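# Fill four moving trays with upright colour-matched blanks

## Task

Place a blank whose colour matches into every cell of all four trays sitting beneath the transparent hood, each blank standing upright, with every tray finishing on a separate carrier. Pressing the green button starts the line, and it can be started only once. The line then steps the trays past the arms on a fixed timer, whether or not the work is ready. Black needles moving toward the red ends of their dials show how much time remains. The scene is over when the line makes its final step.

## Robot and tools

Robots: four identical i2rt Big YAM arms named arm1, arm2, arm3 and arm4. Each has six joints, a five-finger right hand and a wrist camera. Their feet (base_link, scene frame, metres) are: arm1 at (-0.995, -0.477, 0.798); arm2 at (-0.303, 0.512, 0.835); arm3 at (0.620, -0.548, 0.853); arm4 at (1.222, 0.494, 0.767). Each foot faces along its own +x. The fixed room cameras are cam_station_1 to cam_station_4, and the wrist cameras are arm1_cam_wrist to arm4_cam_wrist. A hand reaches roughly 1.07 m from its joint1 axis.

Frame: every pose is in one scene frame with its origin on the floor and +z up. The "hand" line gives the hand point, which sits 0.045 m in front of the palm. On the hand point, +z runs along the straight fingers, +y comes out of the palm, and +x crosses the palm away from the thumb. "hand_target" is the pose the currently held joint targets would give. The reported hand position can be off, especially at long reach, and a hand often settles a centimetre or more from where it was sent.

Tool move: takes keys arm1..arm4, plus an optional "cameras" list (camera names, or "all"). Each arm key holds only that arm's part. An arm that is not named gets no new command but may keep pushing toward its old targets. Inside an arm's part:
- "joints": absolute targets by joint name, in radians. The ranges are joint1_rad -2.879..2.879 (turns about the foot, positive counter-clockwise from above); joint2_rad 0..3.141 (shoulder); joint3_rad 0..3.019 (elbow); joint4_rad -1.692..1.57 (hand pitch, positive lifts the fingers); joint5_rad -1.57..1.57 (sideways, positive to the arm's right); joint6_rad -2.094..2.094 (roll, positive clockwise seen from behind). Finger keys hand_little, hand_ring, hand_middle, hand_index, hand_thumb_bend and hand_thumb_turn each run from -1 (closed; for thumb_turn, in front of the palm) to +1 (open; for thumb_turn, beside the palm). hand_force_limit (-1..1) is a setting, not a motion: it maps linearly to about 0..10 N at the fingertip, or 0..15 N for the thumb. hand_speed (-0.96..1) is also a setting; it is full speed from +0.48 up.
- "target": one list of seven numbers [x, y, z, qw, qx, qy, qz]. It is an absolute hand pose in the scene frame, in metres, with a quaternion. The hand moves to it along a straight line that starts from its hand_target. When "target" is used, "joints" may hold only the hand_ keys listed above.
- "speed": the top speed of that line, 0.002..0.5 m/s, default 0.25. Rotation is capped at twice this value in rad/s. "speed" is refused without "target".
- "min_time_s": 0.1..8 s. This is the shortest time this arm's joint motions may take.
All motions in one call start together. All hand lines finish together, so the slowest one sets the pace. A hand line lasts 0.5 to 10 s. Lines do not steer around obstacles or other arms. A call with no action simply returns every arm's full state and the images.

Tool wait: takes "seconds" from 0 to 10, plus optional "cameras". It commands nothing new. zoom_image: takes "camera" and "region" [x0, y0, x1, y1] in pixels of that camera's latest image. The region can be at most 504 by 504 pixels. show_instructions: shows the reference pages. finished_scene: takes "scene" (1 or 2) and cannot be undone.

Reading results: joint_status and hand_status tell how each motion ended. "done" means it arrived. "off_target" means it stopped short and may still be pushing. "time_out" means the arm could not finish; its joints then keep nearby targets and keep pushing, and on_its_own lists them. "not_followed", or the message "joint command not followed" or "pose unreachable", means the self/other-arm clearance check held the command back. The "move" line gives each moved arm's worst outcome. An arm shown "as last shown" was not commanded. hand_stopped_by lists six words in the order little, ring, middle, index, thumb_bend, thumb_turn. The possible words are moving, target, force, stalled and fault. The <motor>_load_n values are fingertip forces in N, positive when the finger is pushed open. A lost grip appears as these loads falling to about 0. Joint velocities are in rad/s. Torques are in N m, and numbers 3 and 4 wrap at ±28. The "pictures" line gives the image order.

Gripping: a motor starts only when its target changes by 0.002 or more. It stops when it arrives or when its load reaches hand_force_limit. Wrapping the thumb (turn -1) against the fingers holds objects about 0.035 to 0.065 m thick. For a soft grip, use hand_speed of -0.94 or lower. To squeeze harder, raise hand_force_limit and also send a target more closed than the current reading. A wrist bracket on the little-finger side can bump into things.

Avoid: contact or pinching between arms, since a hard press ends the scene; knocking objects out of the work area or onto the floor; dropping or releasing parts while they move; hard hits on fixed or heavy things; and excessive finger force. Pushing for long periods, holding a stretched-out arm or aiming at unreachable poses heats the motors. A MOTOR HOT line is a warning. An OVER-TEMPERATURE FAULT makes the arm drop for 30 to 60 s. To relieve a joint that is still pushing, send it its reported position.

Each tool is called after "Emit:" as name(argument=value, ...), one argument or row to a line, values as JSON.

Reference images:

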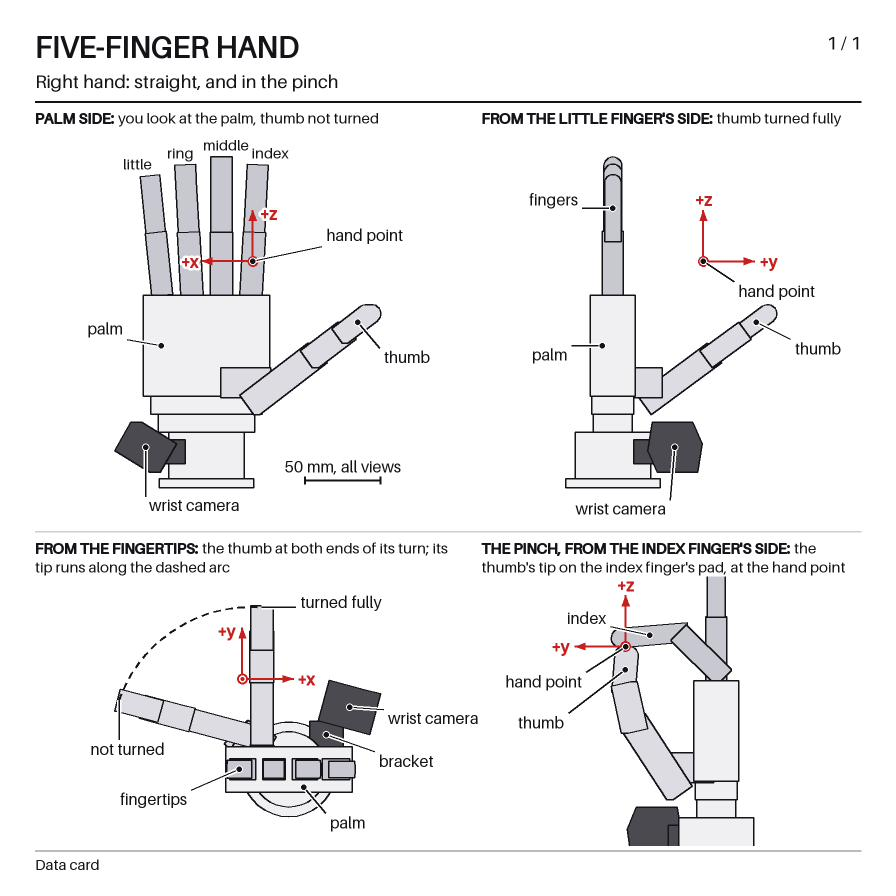

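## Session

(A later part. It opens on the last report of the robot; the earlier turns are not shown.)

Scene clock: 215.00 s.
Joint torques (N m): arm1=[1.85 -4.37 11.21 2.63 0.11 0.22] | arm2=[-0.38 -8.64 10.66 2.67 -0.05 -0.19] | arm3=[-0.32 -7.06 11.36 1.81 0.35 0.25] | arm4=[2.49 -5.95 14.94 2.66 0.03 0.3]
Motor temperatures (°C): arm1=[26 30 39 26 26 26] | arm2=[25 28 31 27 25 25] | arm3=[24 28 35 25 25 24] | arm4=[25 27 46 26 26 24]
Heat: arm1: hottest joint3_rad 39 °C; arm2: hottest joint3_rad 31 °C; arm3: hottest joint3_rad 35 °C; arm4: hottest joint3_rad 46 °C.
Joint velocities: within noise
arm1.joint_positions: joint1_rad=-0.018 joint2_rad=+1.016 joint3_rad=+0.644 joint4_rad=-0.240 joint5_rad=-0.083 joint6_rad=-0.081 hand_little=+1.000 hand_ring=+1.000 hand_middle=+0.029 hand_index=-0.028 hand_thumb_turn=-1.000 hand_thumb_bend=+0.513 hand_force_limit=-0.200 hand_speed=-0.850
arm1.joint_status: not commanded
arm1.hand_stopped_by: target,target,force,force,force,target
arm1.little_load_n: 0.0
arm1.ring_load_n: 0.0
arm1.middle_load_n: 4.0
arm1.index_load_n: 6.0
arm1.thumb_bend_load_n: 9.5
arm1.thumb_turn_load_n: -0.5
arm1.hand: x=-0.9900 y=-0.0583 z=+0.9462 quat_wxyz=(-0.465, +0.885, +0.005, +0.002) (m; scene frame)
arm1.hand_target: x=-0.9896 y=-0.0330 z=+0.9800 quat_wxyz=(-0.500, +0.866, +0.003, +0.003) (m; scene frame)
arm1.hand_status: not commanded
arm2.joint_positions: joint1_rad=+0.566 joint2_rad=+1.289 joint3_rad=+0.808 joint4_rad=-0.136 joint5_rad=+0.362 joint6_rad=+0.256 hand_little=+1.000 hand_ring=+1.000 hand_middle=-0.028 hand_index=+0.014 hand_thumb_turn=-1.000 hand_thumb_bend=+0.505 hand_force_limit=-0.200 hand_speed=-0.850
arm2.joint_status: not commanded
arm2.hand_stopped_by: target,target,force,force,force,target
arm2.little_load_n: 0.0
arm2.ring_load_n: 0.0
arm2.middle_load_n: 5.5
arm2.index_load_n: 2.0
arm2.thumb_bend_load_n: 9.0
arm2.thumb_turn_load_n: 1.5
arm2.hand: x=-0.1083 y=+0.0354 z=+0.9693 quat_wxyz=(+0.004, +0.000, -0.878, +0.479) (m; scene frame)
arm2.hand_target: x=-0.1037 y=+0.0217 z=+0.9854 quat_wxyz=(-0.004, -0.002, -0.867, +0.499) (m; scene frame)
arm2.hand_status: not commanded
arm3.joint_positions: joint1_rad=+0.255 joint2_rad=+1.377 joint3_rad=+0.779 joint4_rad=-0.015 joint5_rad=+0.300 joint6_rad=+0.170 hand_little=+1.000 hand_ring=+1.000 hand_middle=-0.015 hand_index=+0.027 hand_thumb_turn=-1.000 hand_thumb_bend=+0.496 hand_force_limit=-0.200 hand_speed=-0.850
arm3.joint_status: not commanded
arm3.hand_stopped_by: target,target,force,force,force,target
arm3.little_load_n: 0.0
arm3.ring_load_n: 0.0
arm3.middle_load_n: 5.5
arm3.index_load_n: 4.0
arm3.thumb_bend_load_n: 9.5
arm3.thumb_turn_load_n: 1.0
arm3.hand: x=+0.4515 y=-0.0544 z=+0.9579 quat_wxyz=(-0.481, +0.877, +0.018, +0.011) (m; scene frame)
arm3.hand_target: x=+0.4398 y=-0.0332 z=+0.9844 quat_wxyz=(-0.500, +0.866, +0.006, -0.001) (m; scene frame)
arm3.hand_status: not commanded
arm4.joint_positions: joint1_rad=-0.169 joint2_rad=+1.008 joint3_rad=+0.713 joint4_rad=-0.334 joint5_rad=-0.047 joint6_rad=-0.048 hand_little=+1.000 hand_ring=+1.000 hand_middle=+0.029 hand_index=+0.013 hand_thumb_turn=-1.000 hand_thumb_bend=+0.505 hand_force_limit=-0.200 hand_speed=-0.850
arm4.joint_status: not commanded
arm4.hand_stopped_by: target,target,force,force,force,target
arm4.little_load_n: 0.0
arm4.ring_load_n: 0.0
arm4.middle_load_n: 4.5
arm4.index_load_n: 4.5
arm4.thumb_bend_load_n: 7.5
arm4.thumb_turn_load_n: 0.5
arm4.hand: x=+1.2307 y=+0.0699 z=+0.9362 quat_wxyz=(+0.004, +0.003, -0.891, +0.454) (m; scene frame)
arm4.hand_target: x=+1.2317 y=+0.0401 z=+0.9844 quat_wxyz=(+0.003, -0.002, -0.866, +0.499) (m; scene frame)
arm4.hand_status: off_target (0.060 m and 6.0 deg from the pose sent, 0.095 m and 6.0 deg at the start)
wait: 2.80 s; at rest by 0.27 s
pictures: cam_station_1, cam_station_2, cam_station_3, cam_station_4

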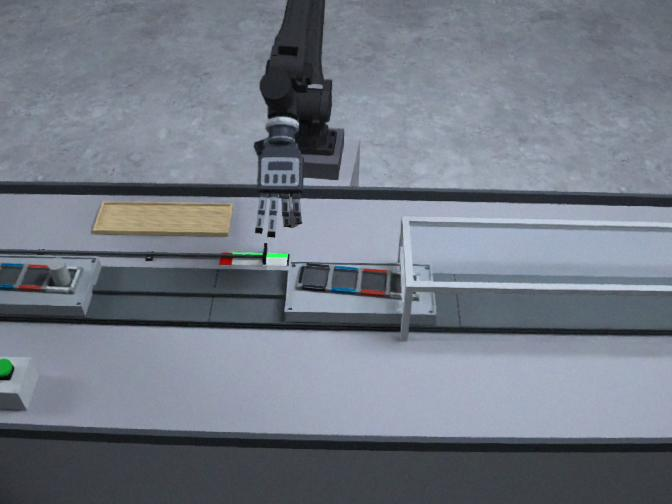

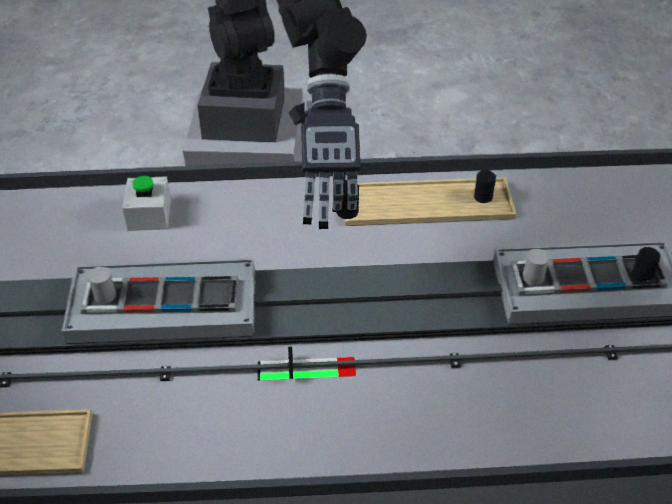

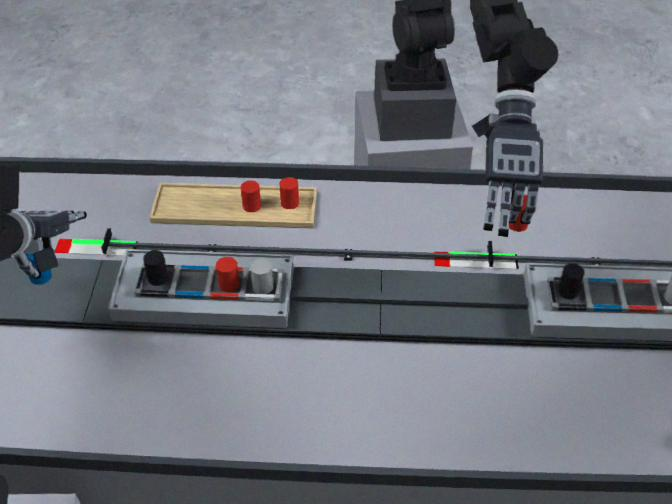

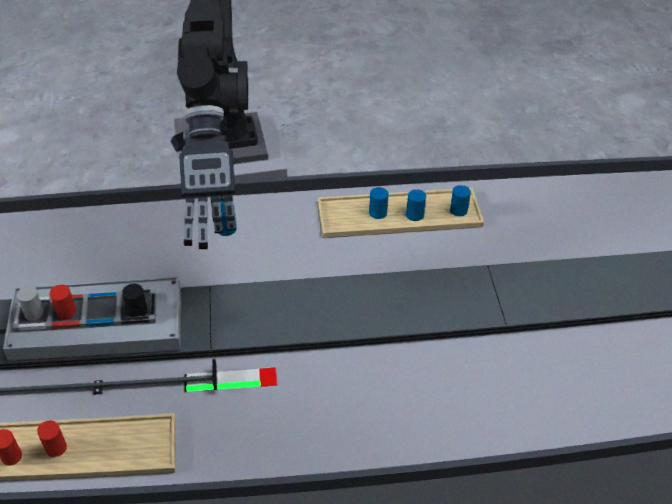

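Emit:
wait(
  seconds=1.9,
  cameras=["arm1_cam_wrist", "cam_station_1", "cam_station_2", "cam_station_3", "cam_station_4"],
)

Emit:
zoom_image(
  camera="cam_station_1",
  region=[270, 255, 330, 305],
)

Emit:
zoom_image(
  camera="cam_station_2",
  region=[320, 250, 380, 310],
)

Emit:
zoom_image(
  camera="cam_station_3",
  region=[490, 250, 550, 310],
)

Emit:
zoom_image(
  camera="cam_station_4",
  region=[180, 240, 270, 330],
)

Scene clock: 217.20 s.
Joint torques (N m): arm1=[1.85 -4.42 11.22 2.63 0.11 0.22] | arm2=[-0.44 -8.64 10.65 2.67 -0.05 -0.19] | arm3=[-0.32 -7 11.37 1.81 0.35 0.25] | arm4=[2.02 -6.12 14.75 2.78 0 0.29]
Motor temperatures (°C): arm1=[26 30 39 26 26 26] | arm2=[25 28 31 27 25 25] | arm3=[24 28 35 25 25 24] | arm4=[25 27 46 26 26 24]
Heat: arm1: hottest joint3_rad 39 °C; arm2: hottest joint3_rad 31 °C; arm3: hottest joint3_rad 35 °C; arm4: hottest joint3_rad 46 °C.
Joint velocities: within noise
arm1.joint_positions: joint1_rad=-0.018 joint2_rad=+1.016 joint3_rad=+0.644 joint4_rad=-0.240 joint5_rad=-0.083 joint6_rad=-0.081 hand_little=+1.000 hand_ring=+1.000 hand_middle=+0.029 hand_index=-0.028 hand_thumb_turn=-1.000 hand_thumb_bend=+0.513 hand_force_limit=-0.200 hand_speed=-0.850
arm1.joint_status: not commanded
arm1.hand_stopped_by: target,target,force,force,force,target
arm1.little_load_n: 0.0
arm1.ring_load_n: 0.0
arm1.middle_load_n: 4.0
arm1.index_load_n: 6.0
arm1.thumb_bend_load_n: 9.5
arm1.thumb_turn_load_n: -0.5
arm1.hand: x=-0.9900 y=-0.0583 z=+0.9462 quat_wxyz=(-0.465, +0.885, +0.005, +0.002) (m; scene frame)
arm1.hand_target: x=-0.9896 y=-0.0330 z=+0.9800 quat_wxyz=(-0.500, +0.866, +0.003, +0.003) (m; scene frame)
arm1.hand_status: not commanded
arm2.joint_positions: joint1_rad=+0.566 joint2_rad=+1.289 joint3_rad=+0.808 joint4_rad=-0.136 joint5_rad=+0.362 joint6_rad=+0.256 hand_little=+1.000 hand_ring=+1.000 hand_middle=-0.028 hand_index=+0.014 hand_thumb_turn=-1.000 hand_thumb_bend=+0.505 hand_force_limit=-0.200 hand_speed=-0.850
arm2.joint_status: not commanded
arm2.hand_stopped_by: target,target,force,force,force,target
arm2.little_load_n: 0.0
arm2.ring_load_n: 0.0
arm2.middle_load_n: 5.5
arm2.index_load_n: 2.5
arm2.thumb_bend_load_n: 9.5
arm2.thumb_turn_load_n: 1.5
arm2.hand: x=-0.1083 y=+0.0354 z=+0.9693 quat_wxyz=(+0.004, +0.000, -0.878, +0.479) (m; scene frame)
arm2.hand_target: x=-0.1037 y=+0.0217 z=+0.9854 quat_wxyz=(-0.004, -0.002, -0.867, +0.499) (m; scene frame)
arm2.hand_status: not commanded
arm3.joint_positions: joint1_rad=+0.255 joint2_rad=+1.377 joint3_rad=+0.779 joint4_rad=-0.015 joint5_rad=+0.300 joint6_rad=+0.170 hand_little=+1.000 hand_ring=+1.000 hand_middle=-0.015 hand_index=+0.027 hand_thumb_turn=-1.000 hand_thumb_bend=+0.496 hand_force_limit=-0.200 hand_speed=-0.850
arm3.joint_status: not commanded
arm3.hand_stopped_by: target,target,force,force,force,target
arm3.little_load_n: -0.5
arm3.ring_load_n: 0.0
arm3.middle_load_n: 5.5
arm3.index_load_n: 3.5
arm3.thumb_bend_load_n: 9.0
arm3.thumb_turn_load_n: 1.0
arm3.hand: x=+0.4515 y=-0.0544 z=+0.9579 quat_wxyz=(-0.481, +0.877, +0.018, +0.011) (m; scene frame)
arm3.hand_target: x=+0.4398 y=-0.0332 z=+0.9844 quat_wxyz=(-0.500, +0.866, +0.006, -0.001) (m; scene frame)
arm3.hand_status: not commanded
arm4.joint_positions: joint1_rad=-0.169 joint2_rad=+1.008 joint3_rad=+0.713 joint4_rad=-0.334 joint5_rad=-0.047 joint6_rad=-0.048 hand_little=+1.000 hand_ring=+1.000 hand_middle=+0.029 hand_index=+0.013 hand_thumb_turn=-1.000 hand_thumb_bend=+0.505 hand_force_limit=-0.200 hand_speed=-0.850
arm4.joint_status: not commanded
arm4.hand_stopped_by: target,target,force,force,force,target
arm4.little_load_n: 0.0
arm4.ring_load_n: 0.0
arm4.middle_load_n: 4.5
arm4.index_load_n: 4.5
arm4.thumb_bend_load_n: 7.5
arm4.thumb_turn_load_n: 0.5
arm4.hand: x=+1.2307 y=+0.0699 z=+0.9362 quat_wxyz=(+0.004, +0.003, -0.891, +0.454) (m; scene frame)
arm4.hand_target: x=+1.2317 y=+0.0401 z=+0.9844 quat_wxyz=(+0.003, -0.002, -0.866, +0.499) (m; scene frame)
arm4.hand_status: off_target (0.060 m and 6.0 deg from the pose sent, 0.095 m and 6.0 deg at the start)
wait: 1.90 s; at rest from the start
pictures: arm1_cam_wrist, cam_station_1, cam_station_2, cam_station_3, cam_station_4
camera_calibration:
arm1_cam_wrist: T_world_to_cam=[[0.202386, -0.573566, -0.793764, 0.919225], [-0.908469, -0.412623, 0.0665251, -0.964386], [-0.365682, 0.707646, -0.604577, 0.366992], [0, 0, 0, 1]] pos_world=[-0.927951, -0.130392, 1.01568]

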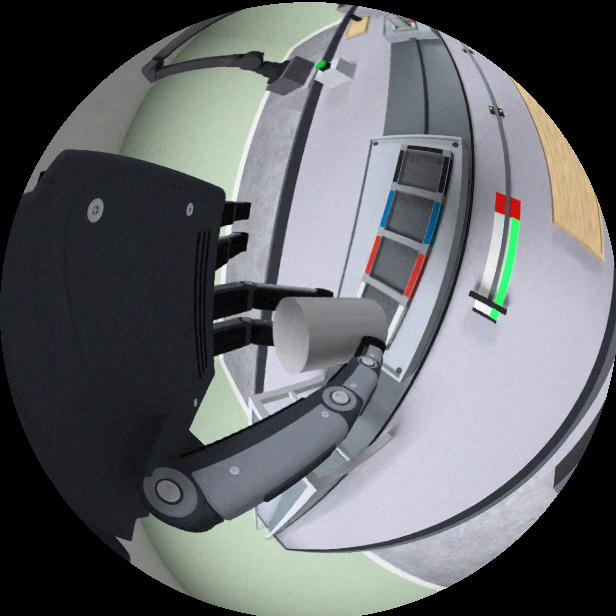

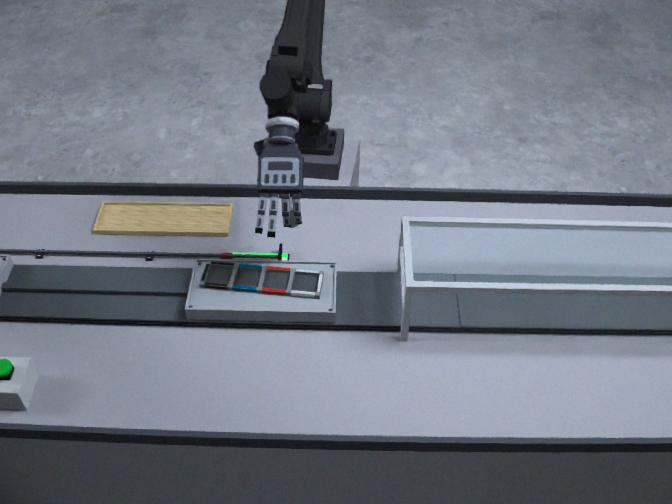

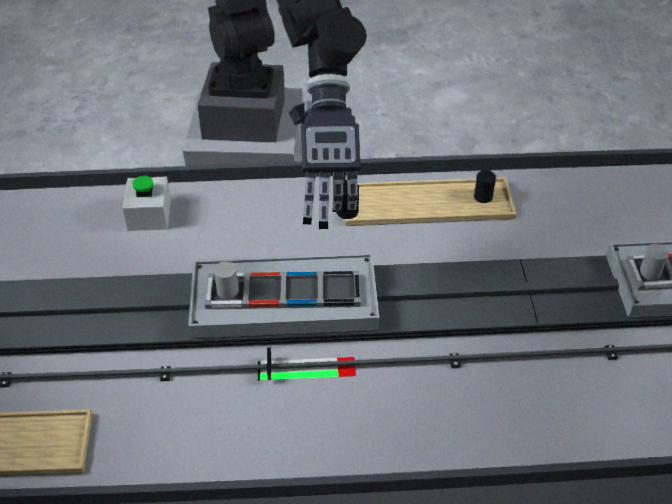

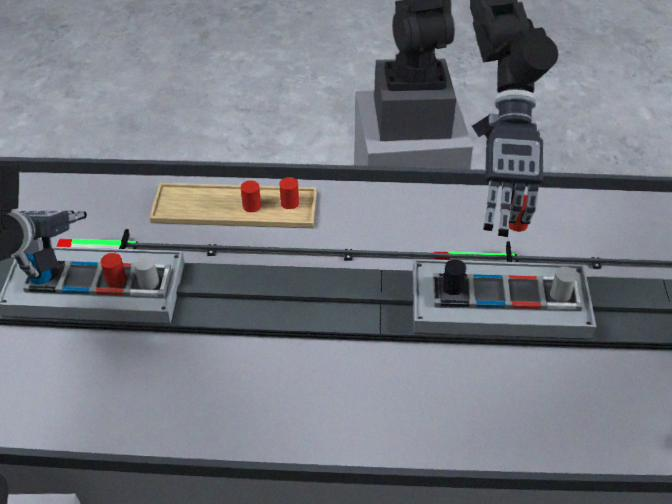

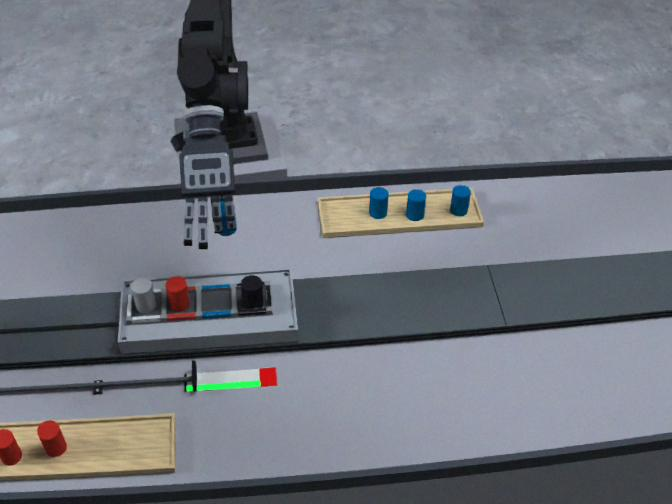

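Scaled by 8.400.

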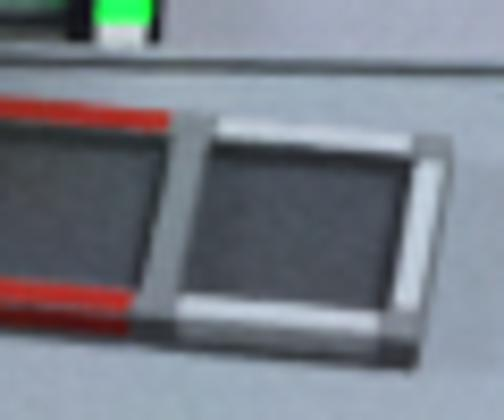

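Scaled by 8.400.

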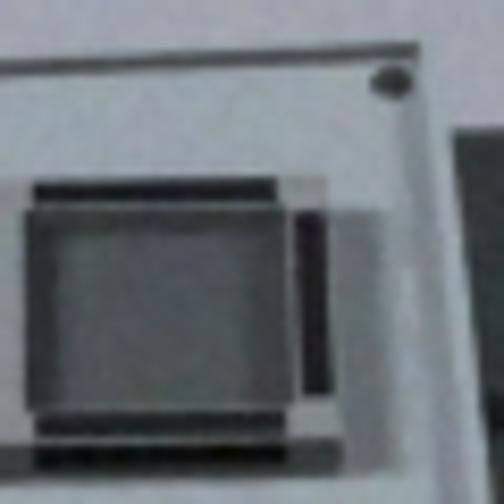

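Scaled by 8.400.

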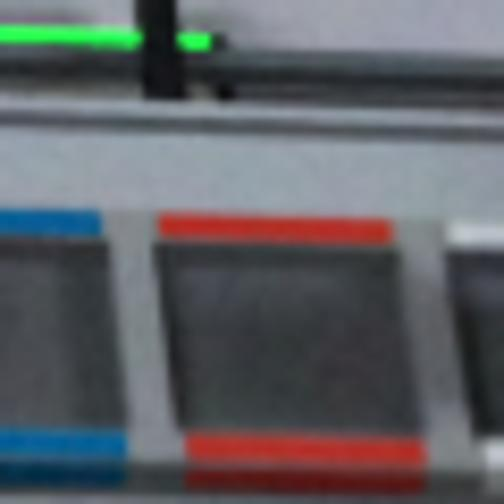

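Scaled by 5.600.

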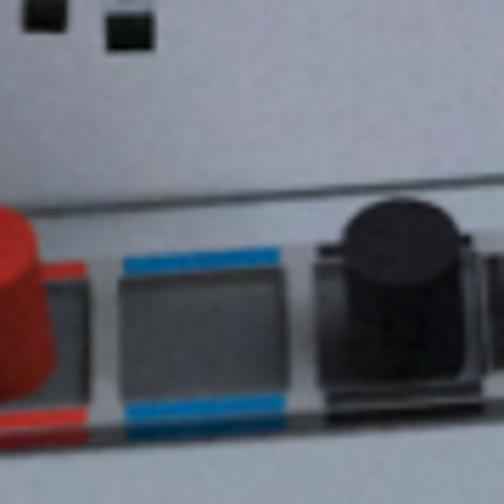

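Emit:
move(
  arm1={"target": [-1.008, 0.003, 0.935, 0.5105, -0.8599, 0, 0], "speed": 0.12},
  arm2={"target": [-0.115, -0.028, 0.945, 0, 0, -0.8599, 0.5105], "speed": 0.12},
  arm3={"target": [0.438, -0.004, 0.945, 0.5105, -0.8599, 0, 0], "speed": 0.12},
  arm4={"target": [1.235, -0.005, 0.955, 0, 0, -0.8599, 0.5105], "speed": 0.12},
  cameras=["arm1_cam_wrist", "arm2_cam_wrist", "arm3_cam_wrist", "arm4_cam_wrist", "cam_station_1", "cam_station_2", "cam_station_3", "cam_station_4"],
)

Emit:
zoom_image(
  camera="cam_station_1",
  region=[270, 255, 330, 305],
)

Emit:
zoom_image(
  camera="cam_station_2",
  region=[320, 240, 390, 310],
)

Emit:
zoom_image(
  camera="cam_station_3",
  region=[480, 240, 550, 310],
)

Emit:
zoom_image(
  camera="cam_station_4",
  region=[180, 250, 250, 320],
)

Emit:
zoom_image(
  camera="arm1_cam_wrist",
  region=[360, 180, 500, 320],
)

Emit:
zoom_image(
  camera="arm4_cam_wrist",
  region=[320, 160, 500, 340],
)

Scene clock: 219.30 s.
Joint torques (N m): arm1=[1.96 -6.01 8.27 2.76 0.13 0.23] | arm2=[-0.62 -10.99 11.59 2.73 -0.07 -0.18] | arm3=[-1.49 -8.23 10.55 3.29 0.35 0.19] | arm4=[2.9 -8.41 14.54 2.78 0.01 0.23]
Motor temperatures (°C): arm1=[26 30 39 26 26 26] | arm2=[25 28 31 27 25 25] | arm3=[24 28 35 25 25 24] | arm4=[25 27 46 26 26 24]
Heat: arm1: hottest joint3_rad 39 °C; arm2: hottest joint3_rad 31 °C; arm3: hottest joint3_rad 35 °C; arm4: hottest joint3_rad 46 °C.
move: arm1 off_target; arm2 off_target; arm3 off_target; arm4 off_target
Joint velocities: within noise
arm1.joint_positions: joint1_rad=+0.028 joint2_rad=+1.177 joint3_rad=+0.644 joint4_rad=-0.018 joint5_rad=-0.033 joint6_rad=-0.042 hand_little=+1.000 hand_ring=+1.000 hand_middle=+0.029 hand_index=-0.028 hand_thumb_turn=-1.000 hand_thumb_bend=+0.513 hand_force_limit=-0.200 hand_speed=-0.850
arm1.joint_status: not commanded
arm1.hand_stopped_by: target,target,force,force,force,target
arm1.little_load_n: 0.0
arm1.ring_load_n: 0.0
arm1.middle_load_n: 4.0
arm1.index_load_n: 6.0
arm1.thumb_bend_load_n: 9.5
arm1.thumb_turn_load_n: -0.5
arm1.hand: x=-0.9997 y=-0.0124 z=+0.9209 quat_wxyz=(-0.491, +0.871, -0.002, +0.006) (m; scene frame)
arm1.hand_target: x=-1.0022 y=+0.0020 z=+0.9346 quat_wxyz=(-0.510, +0.860, -0.005, +0.004) (m; scene frame)
arm1.hand_status: off_target (0.022 m and 2.6 deg from the pose sent, 0.065 m and 6.0 deg at the start)
arm2.joint_positions: joint1_rad=+0.517 joint2_rad=+1.456 joint3_rad=+0.808 joint4_rad=+0.046 joint5_rad=+0.317 joint6_rad=+0.204 hand_little=+1.000 hand_ring=+1.000 hand_middle=-0.028 hand_index=+0.014 hand_thumb_turn=-1.000 hand_thumb_bend=+0.505 hand_force_limit=-0.200 hand_speed=-0.850
arm2.joint_status: not commanded
arm2.hand_stopped_by: target,target,force,force,force,target
arm2.little_load_n: 0.0
arm2.ring_load_n: 0.0
arm2.middle_load_n: 5.5
arm2.index_load_n: 2.5
arm2.thumb_bend_load_n: 9.5
arm2.thumb_turn_load_n: 1.5
arm2.hand: x=-0.1148 y=-0.0006 z=+0.9177 quat_wxyz=(+0.007, +0.011, -0.877, +0.480) (m; scene frame)
arm2.hand_target: x=-0.1087 y=-0.0233 z=+0.9454 quat_wxyz=(-0.003, +0.006, -0.860, +0.511) (m; scene frame)
arm2.hand_status: off_target (0.039 m and 4.2 deg from the pose sent, 0.068 m and 4.2 deg at the start)
arm3.joint_positions: joint1_rad=+0.255 joint2_rad=+1.507 joint3_rad=+0.779 joint4_rad=+0.109 joint5_rad=+0.300 joint6_rad=+0.170 hand_little=+1.000 hand_ring=+1.000 hand_middle=-0.015 hand_index=+0.027 hand_thumb_turn=-1.000 hand_thumb_bend=+0.496 hand_force_limit=-0.200 hand_speed=-0.850
arm3.joint_status: not commanded
arm3.hand_stopped_by: target,target,force,force,force,target
arm3.little_load_n: 0.0
arm3.ring_load_n: 0.0
arm3.middle_load_n: 5.5
arm3.index_load_n: 4.0
arm3.thumb_bend_load_n: 9.5
arm3.thumb_turn_load_n: 1.0
arm3.hand: x=+0.4453 y=-0.0368 z=+0.9153 quat_wxyz=(-0.478, +0.878, +0.018, +0.012) (m; scene frame)
arm3.hand_target: x=+0.4387 y=-0.0070 z=+0.9453 quat_wxyz=(-0.510, +0.860, +0.000, +0.000) (m; scene frame)
arm3.hand_status: off_target (0.045 m and 5.0 deg from the pose sent, 0.054 m and 4.6 deg at the start)
arm4.joint_positions: joint1_rad=-0.164 joint2_rad=+1.146 joint3_rad=+0.713 joint4_rad=-0.170 joint5_rad=-0.044 joint6_rad=-0.040 hand_little=+1.000 hand_ring=+1.000 hand_middle=+0.029 hand_index=+0.013 hand_thumb_turn=-1.000 hand_thumb_bend=+0.505 hand_force_limit=-0.200 hand_speed=-0.850
arm4.joint_status: not commanded
arm4.hand_stopped_by: target,target,force,force,force,target
arm4.little_load_n: 0.0
arm4.ring_load_n: 0.0
arm4.middle_load_n: 4.0
arm4.index_load_n: 4.5
arm4.thumb_bend_load_n: 7.5
arm4.thumb_turn_load_n: 0.5
arm4.hand: x=+1.2304 y=+0.0328 z=+0.9083 quat_wxyz=(+0.003, +0.001, -0.885, +0.465) (m; scene frame)
arm4.hand_target: x=+1.2324 y=-0.0002 z=+0.9556 quat_wxyz=(+0.001, -0.003, -0.860, +0.511) (m; scene frame)
arm4.hand_status: off_target (0.060 m and 5.9 deg from the pose sent, 0.077 m and 7.4 deg at the start)
pictures: arm1_cam_wrist, arm2_cam_wrist, arm3_cam_wrist, arm4_cam_wrist, cam_station_1, cam_station_2, cam_station_3, cam_station_4
camera_calibration:
arm1_cam_wrist: T_world_to_cam=[[0.193033, -0.528876, -0.826456, 0.948737], [-0.915213, -0.400707, 0.0426619, -0.937222], [-0.353729, 0.748147, -0.561383, 0.288401], [0, 0, 0, 1]] pos_world=[-0.938879, -0.0895541, 0.985976]
arm2_cam_wrist: T_world_to_cam=[[-0.324264, 0.453883, -0.829966, 0.72777], [0.856425, 0.51346, -0.0538053, 0.164349], [0.401733, -0.728251, -0.555213, 0.669233], [0, 0, 0, 1]] pos_world=[-0.173616, 0.0726601, 0.984434]
arm3_cam_wrist: T_world_to_cam=[[0.325521, -0.528054, -0.784344, 0.550008], [-0.745508, -0.653573, 0.13061, 0.168845], [-0.581595, 0.542218, -0.606421, 0.950796], [0, 0, 0, 1]] pos_world=[0.499815, -0.114752, 0.985925]
arm4_cam_wrist: T_world_to_cam=[[-0.276624, 0.515392, -0.81108, 1.06259], [0.865184, 0.500916, 0.0232255, -1.08892], [0.418253, -0.695309, -0.584474, 0.152762], [0, 0, 0, 1]] pos_world=[1.17216, 0.104025, 0.97642]

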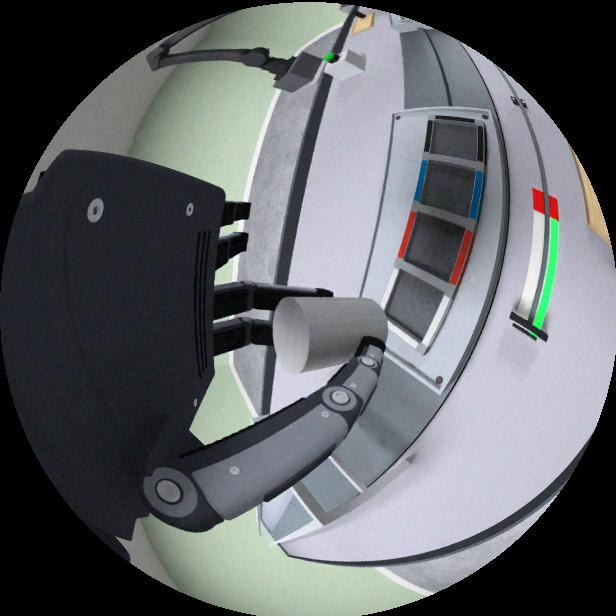

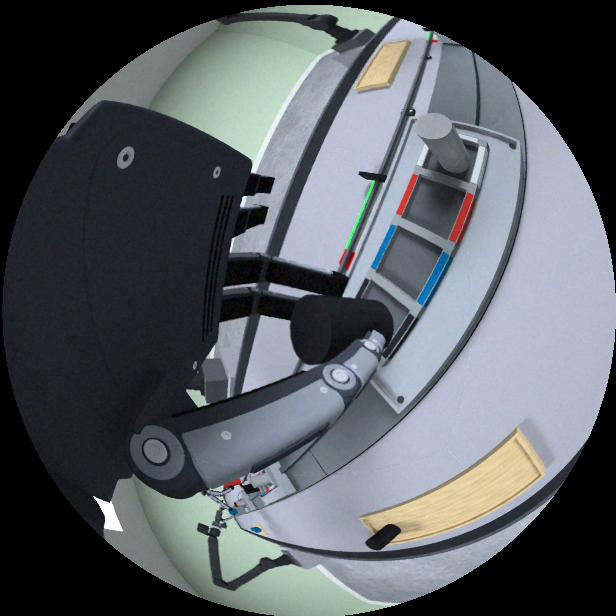

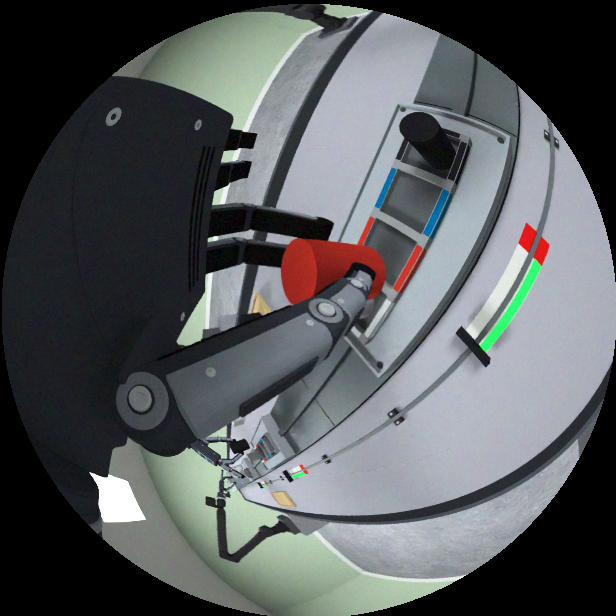

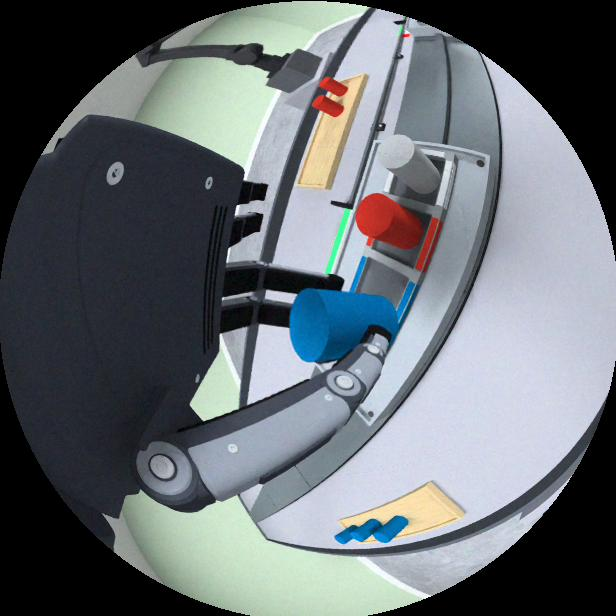

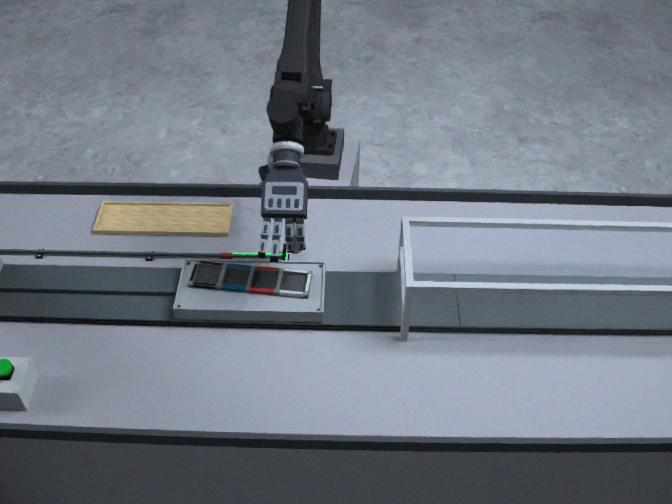

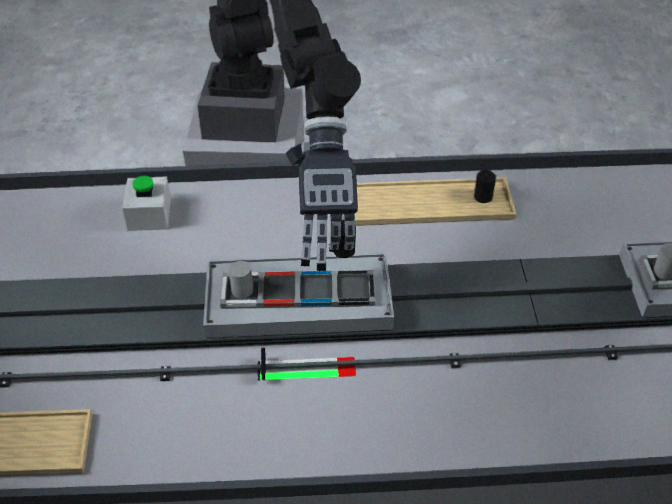

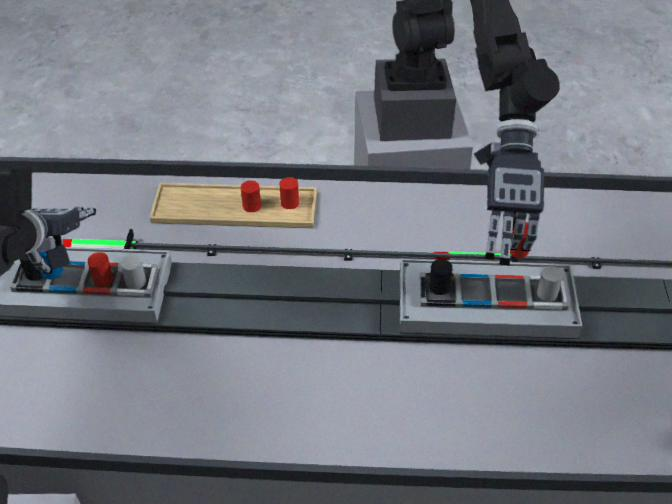

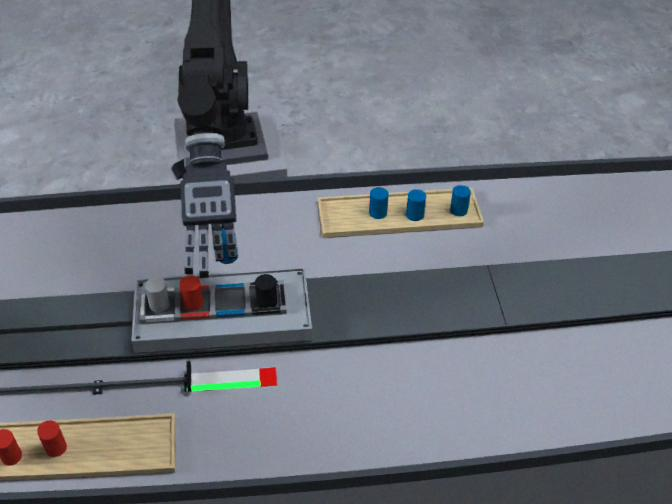

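Scaled by 8.400.

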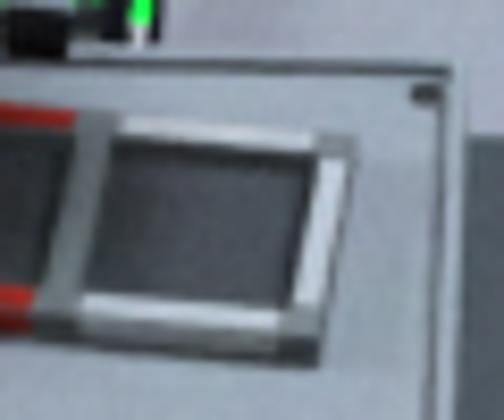

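Scaled by 7.200.

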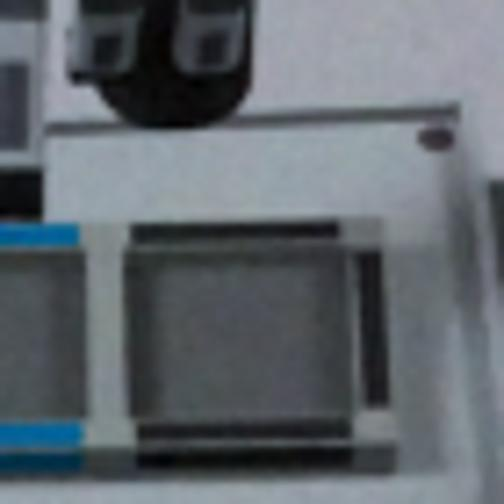

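Scaled by 7.200.

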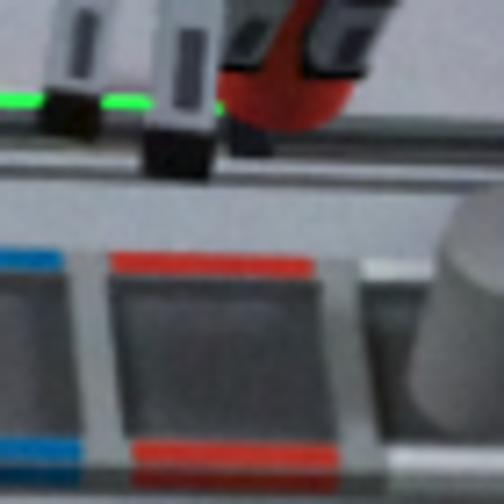

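Scaled by 7.200.

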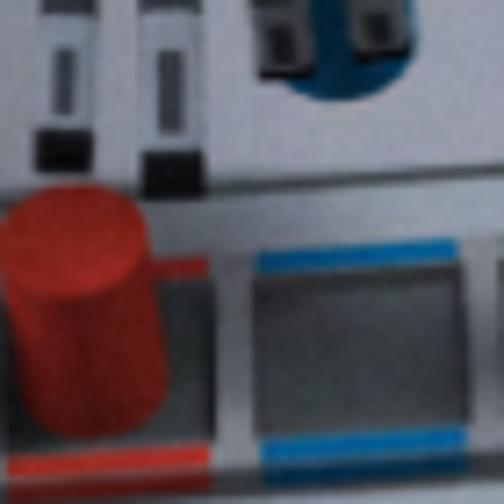

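Scaled by 3.600 from the camera's 616x616 image, which has a finer 880x880 frame.

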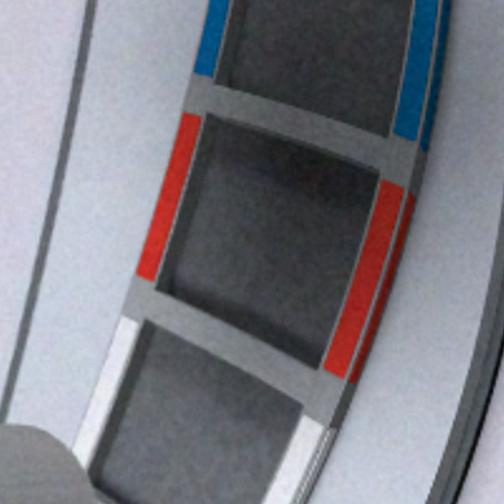

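Scaled by 2.800 from the camera's 616x616 image, which has a finer 880x880 frame.

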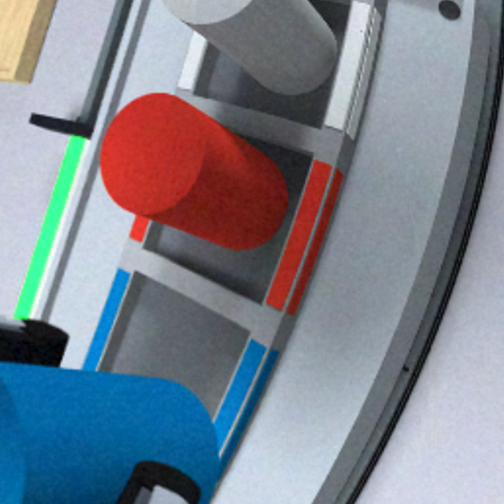

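Emit:
move(
  arm1={"target": [-0.989, 0.011, 0.893, 0.5105, -0.8599, 0, 0], "speed": 0.12},
  arm2={"target": [-0.0995, -0.036, 0.908, 0, 0, -0.8599, 0.5105], "speed": 0.12},
  arm3={"target": [0.4565, -0.004, 0.888, 0.5105, -0.8599, 0, 0], "speed": 0.12},
  arm4={"target": [1.224, -0.018, 0.925, 0, 0, -0.8599, 0.5105], "speed": 0.12},
  cameras=["cam_station_1", "cam_station_2", "cam_station_3", "cam_station_4"],
)

Emit:
zoom_image(
  camera="cam_station_1",
  region=[270, 255, 330, 305],
)

Emit:
zoom_image(
  camera="cam_station_2",
  region=[320, 250, 380, 310],
)

Emit:
zoom_image(
  camera="cam_station_3",
  region=[480, 250, 540, 310],
)

Emit:
zoom_image(
  camera="cam_station_4",
  region=[200, 260, 260, 320],
)

Scene clock: 223.17 s.
Joint torques (N m): arm1=[0.91 -7 6.75 2.73 -0.2 0] | arm2=[0.62 -12.04 10.67 2.71 0.24 -0.03] | arm3=[-1.73 -9.11 5.78 3.41 0.07 -0.03] | arm4=[0.62 -9.11 12.63 2.73 -0.32 0.16]
Motor temperatures (°C): arm1=[26 30 39 26 26 26] | arm2=[25 28 31 27 25 25] | arm3=[24 28 35 25 25 24] | arm4=[25 27 46 26 26 24]
Heat: arm1: hottest joint3_rad 39 °C; arm2: hottest joint3_rad 31 °C; arm3: hottest joint3_rad 35 °C; arm4: hottest joint3_rad 46 °C.
move: arm1 off_target; arm2 off_target; arm3 done; arm4 off_target
Joint velocities: within noise
arm1.joint_positions: joint1_rad=+0.006 joint2_rad=+1.289 joint3_rad=+0.618 joint4_rad=+0.133 joint5_rad=-0.075 joint6_rad=-0.047 hand_little=+1.000 hand_ring=+1.000 hand_middle=+0.029 hand_index=-0.028 hand_thumb_turn=-1.000 hand_thumb_bend=+0.513 hand_force_limit=-0.200 hand_speed=-0.850
arm1.joint_status: not commanded
arm1.hand_stopped_by: target,target,force,force,force,target
arm1.little_load_n: 0.0
arm1.ring_load_n: 0.0
arm1.middle_load_n: 4.0
arm1.index_load_n: 6.0
arm1.thumb_bend_load_n: 9.5
arm1.thumb_turn_load_n: -0.5
arm1.hand: x=-0.9966 y=+0.0020 z=+0.8875 quat_wxyz=(-0.497, +0.868, +0.001, -0.005) (m; scene frame)
arm1.hand_target: x=-0.9929 y=+0.0105 z=+0.8933 quat_wxyz=(-0.511, +0.860, +0.004, -0.002) (m; scene frame)
arm1.hand_status: off_target (0.013 m and 1.8 deg from the pose sent, 0.038 m and 2.6 deg at the start)
arm2.joint_positions: joint1_rad=+0.517 joint2_rad=+1.559 joint3_rad=+0.808 joint4_rad=+0.146 joint5_rad=+0.334 joint6_rad=+0.204 hand_little=+1.000 hand_ring=+1.000 hand_middle=-0.028 hand_index=+0.014 hand_thumb_turn=-1.000 hand_thumb_bend=+0.505 hand_force_limit=-0.200 hand_speed=-0.850
arm2.joint_status: not commanded
arm2.hand_stopped_by: target,target,force,force,force,target
arm2.little_load_n: 0.0
arm2.ring_load_n: 0.0
arm2.middle_load_n: 5.0
arm2.index_load_n: 2.5
arm2.thumb_bend_load_n: 9.0
arm2.thumb_turn_load_n: 1.5
arm2.hand: x=-0.1135 y=-0.0140 z=+0.8828 quat_wxyz=(+0.014, +0.007, -0.877, +0.481) (m; scene frame)
arm2.hand_target: x=-0.1002 y=-0.0342 z=+0.9081 quat_wxyz=(+0.001, +0.000, -0.860, +0.510) (m; scene frame)
arm2.hand_status: off_target (0.036 m and 4.4 deg from the pose sent, 0.040 m and 4.2 deg at the start)
arm3.joint_positions: joint1_rad=+0.218 joint2_rad=+1.624 joint3_rad=+0.773 joint4_rad=+0.296 joint5_rad=+0.272 joint6_rad=+0.170 hand_little=+1.000 hand_ring=+1.000 hand_middle=-0.015 hand_index=+0.027 hand_thumb_turn=-1.000 hand_thumb_bend=+0.496 hand_force_limit=-0.200 hand_speed=-0.850
arm3.joint_status: not commanded
arm3.hand_stopped_by: target,target,force,force,force,target
arm3.little_load_n: 0.0
arm3.ring_load_n: 0.0
arm3.middle_load_n: 5.5
arm3.index_load_n: 4.0
arm3.thumb_bend_load_n: 9.0
arm3.thumb_turn_load_n: 1.5
arm3.hand: x=+0.4517 y=-0.0095 z=+0.8874 quat_wxyz=(-0.502, +0.865, +0.004, +0.000) (m; scene frame)
arm3.hand_target: x=+0.4558 y=-0.0037 z=+0.8890 quat_wxyz=(-0.511, +0.860, +0.000, -0.001) (m; scene frame)
arm3.hand_status: done (0.007 m and 1.2 deg from the pose sent, 0.044 m and 5.0 deg at the start)
arm4.joint_positions: joint1_rad=-0.164 joint2_rad=+1.230 joint3_rad=+0.713 joint4_rad=-0.069 joint5_rad=-0.061 joint6_rad=-0.040 hand_little=+1.000 hand_ring=+1.000 hand_middle=+0.029 hand_index=+0.013 hand_thumb_turn=-1.000 hand_thumb_bend=+0.505 hand_force_limit=-0.200 hand_speed=-0.850
arm4.joint_status: not commanded
arm4.hand_stopped_by: target,target,force,force,force,target
arm4.little_load_n: 0.0
arm4.ring_load_n: 0.0
arm4.middle_load_n: 4.5
arm4.index_load_n: 5.0
arm4.thumb_bend_load_n: 7.5
arm4.thumb_turn_load_n: 0.5
arm4.hand: x=+1.2325 y=+0.0128 z=+0.8897 quat_wxyz=(-0.004, +0.005, -0.881, +0.473) (m; scene frame)
arm4.hand_target: x=+1.2287 y=-0.0148 z=+0.9254 quat_wxyz=(-0.003, +0.004, -0.860, +0.510) (m; scene frame)
arm4.hand_status: off_target (0.048 m and 5.0 deg from the pose sent, 0.054 m and 5.9 deg at the start)
pictures: cam_station_1, cam_station_2, cam_station_3, cam_station_4

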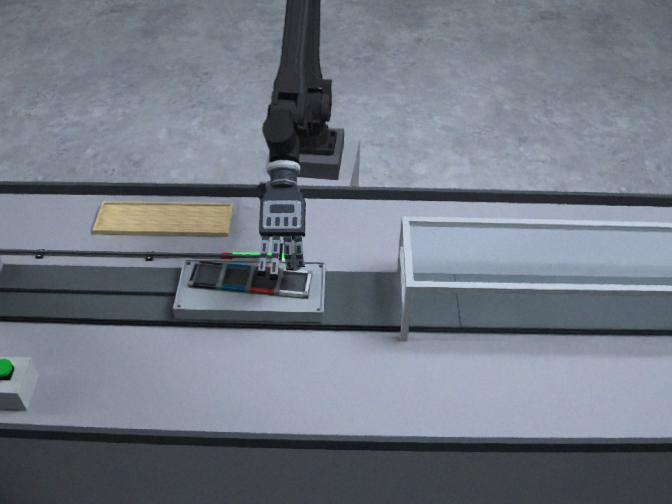

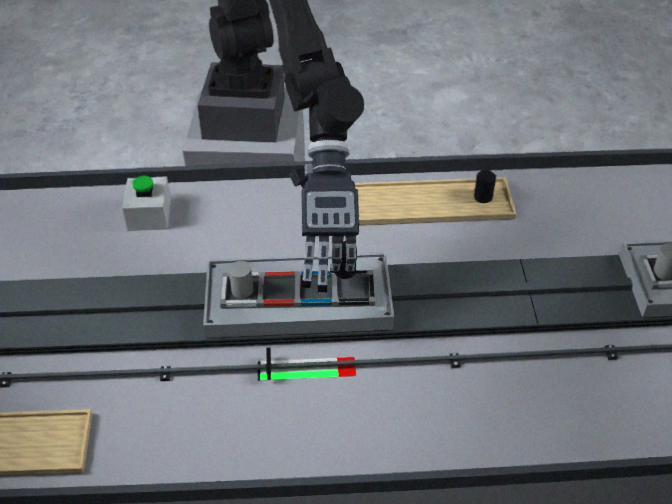

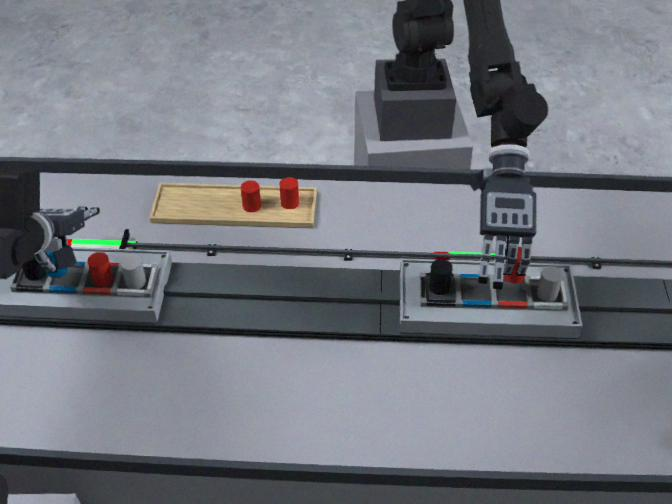

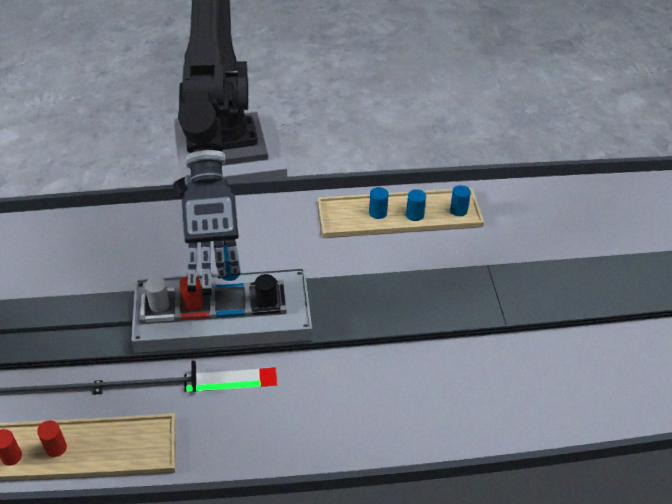

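Scaled by 8.400.

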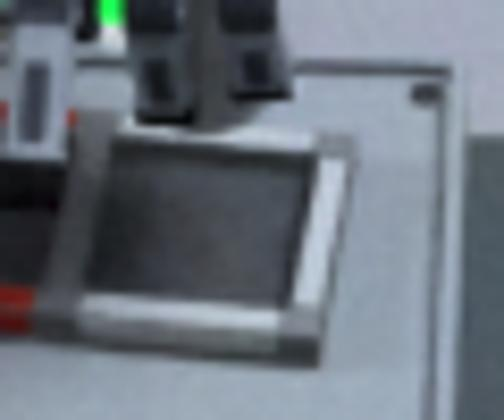

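Scaled by 8.400.

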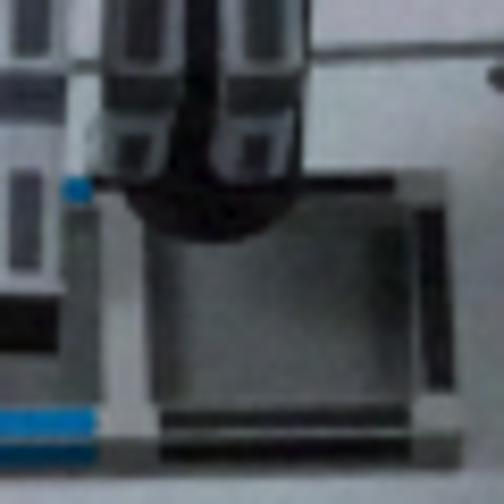

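Scaled by 8.400.

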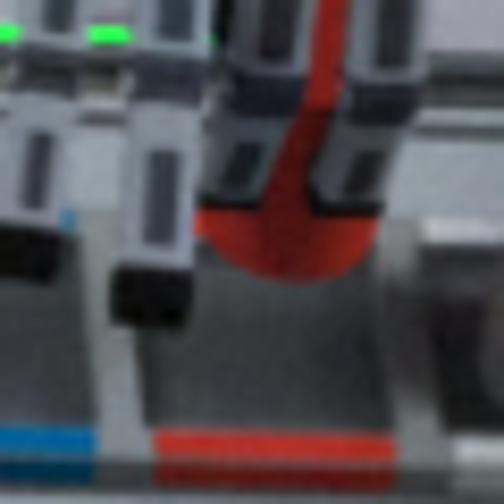

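Scaled by 8.400.

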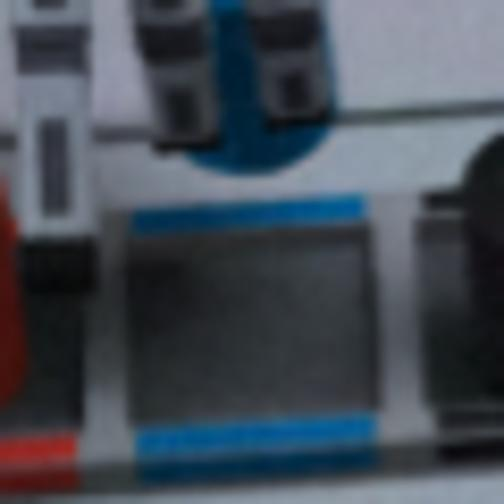

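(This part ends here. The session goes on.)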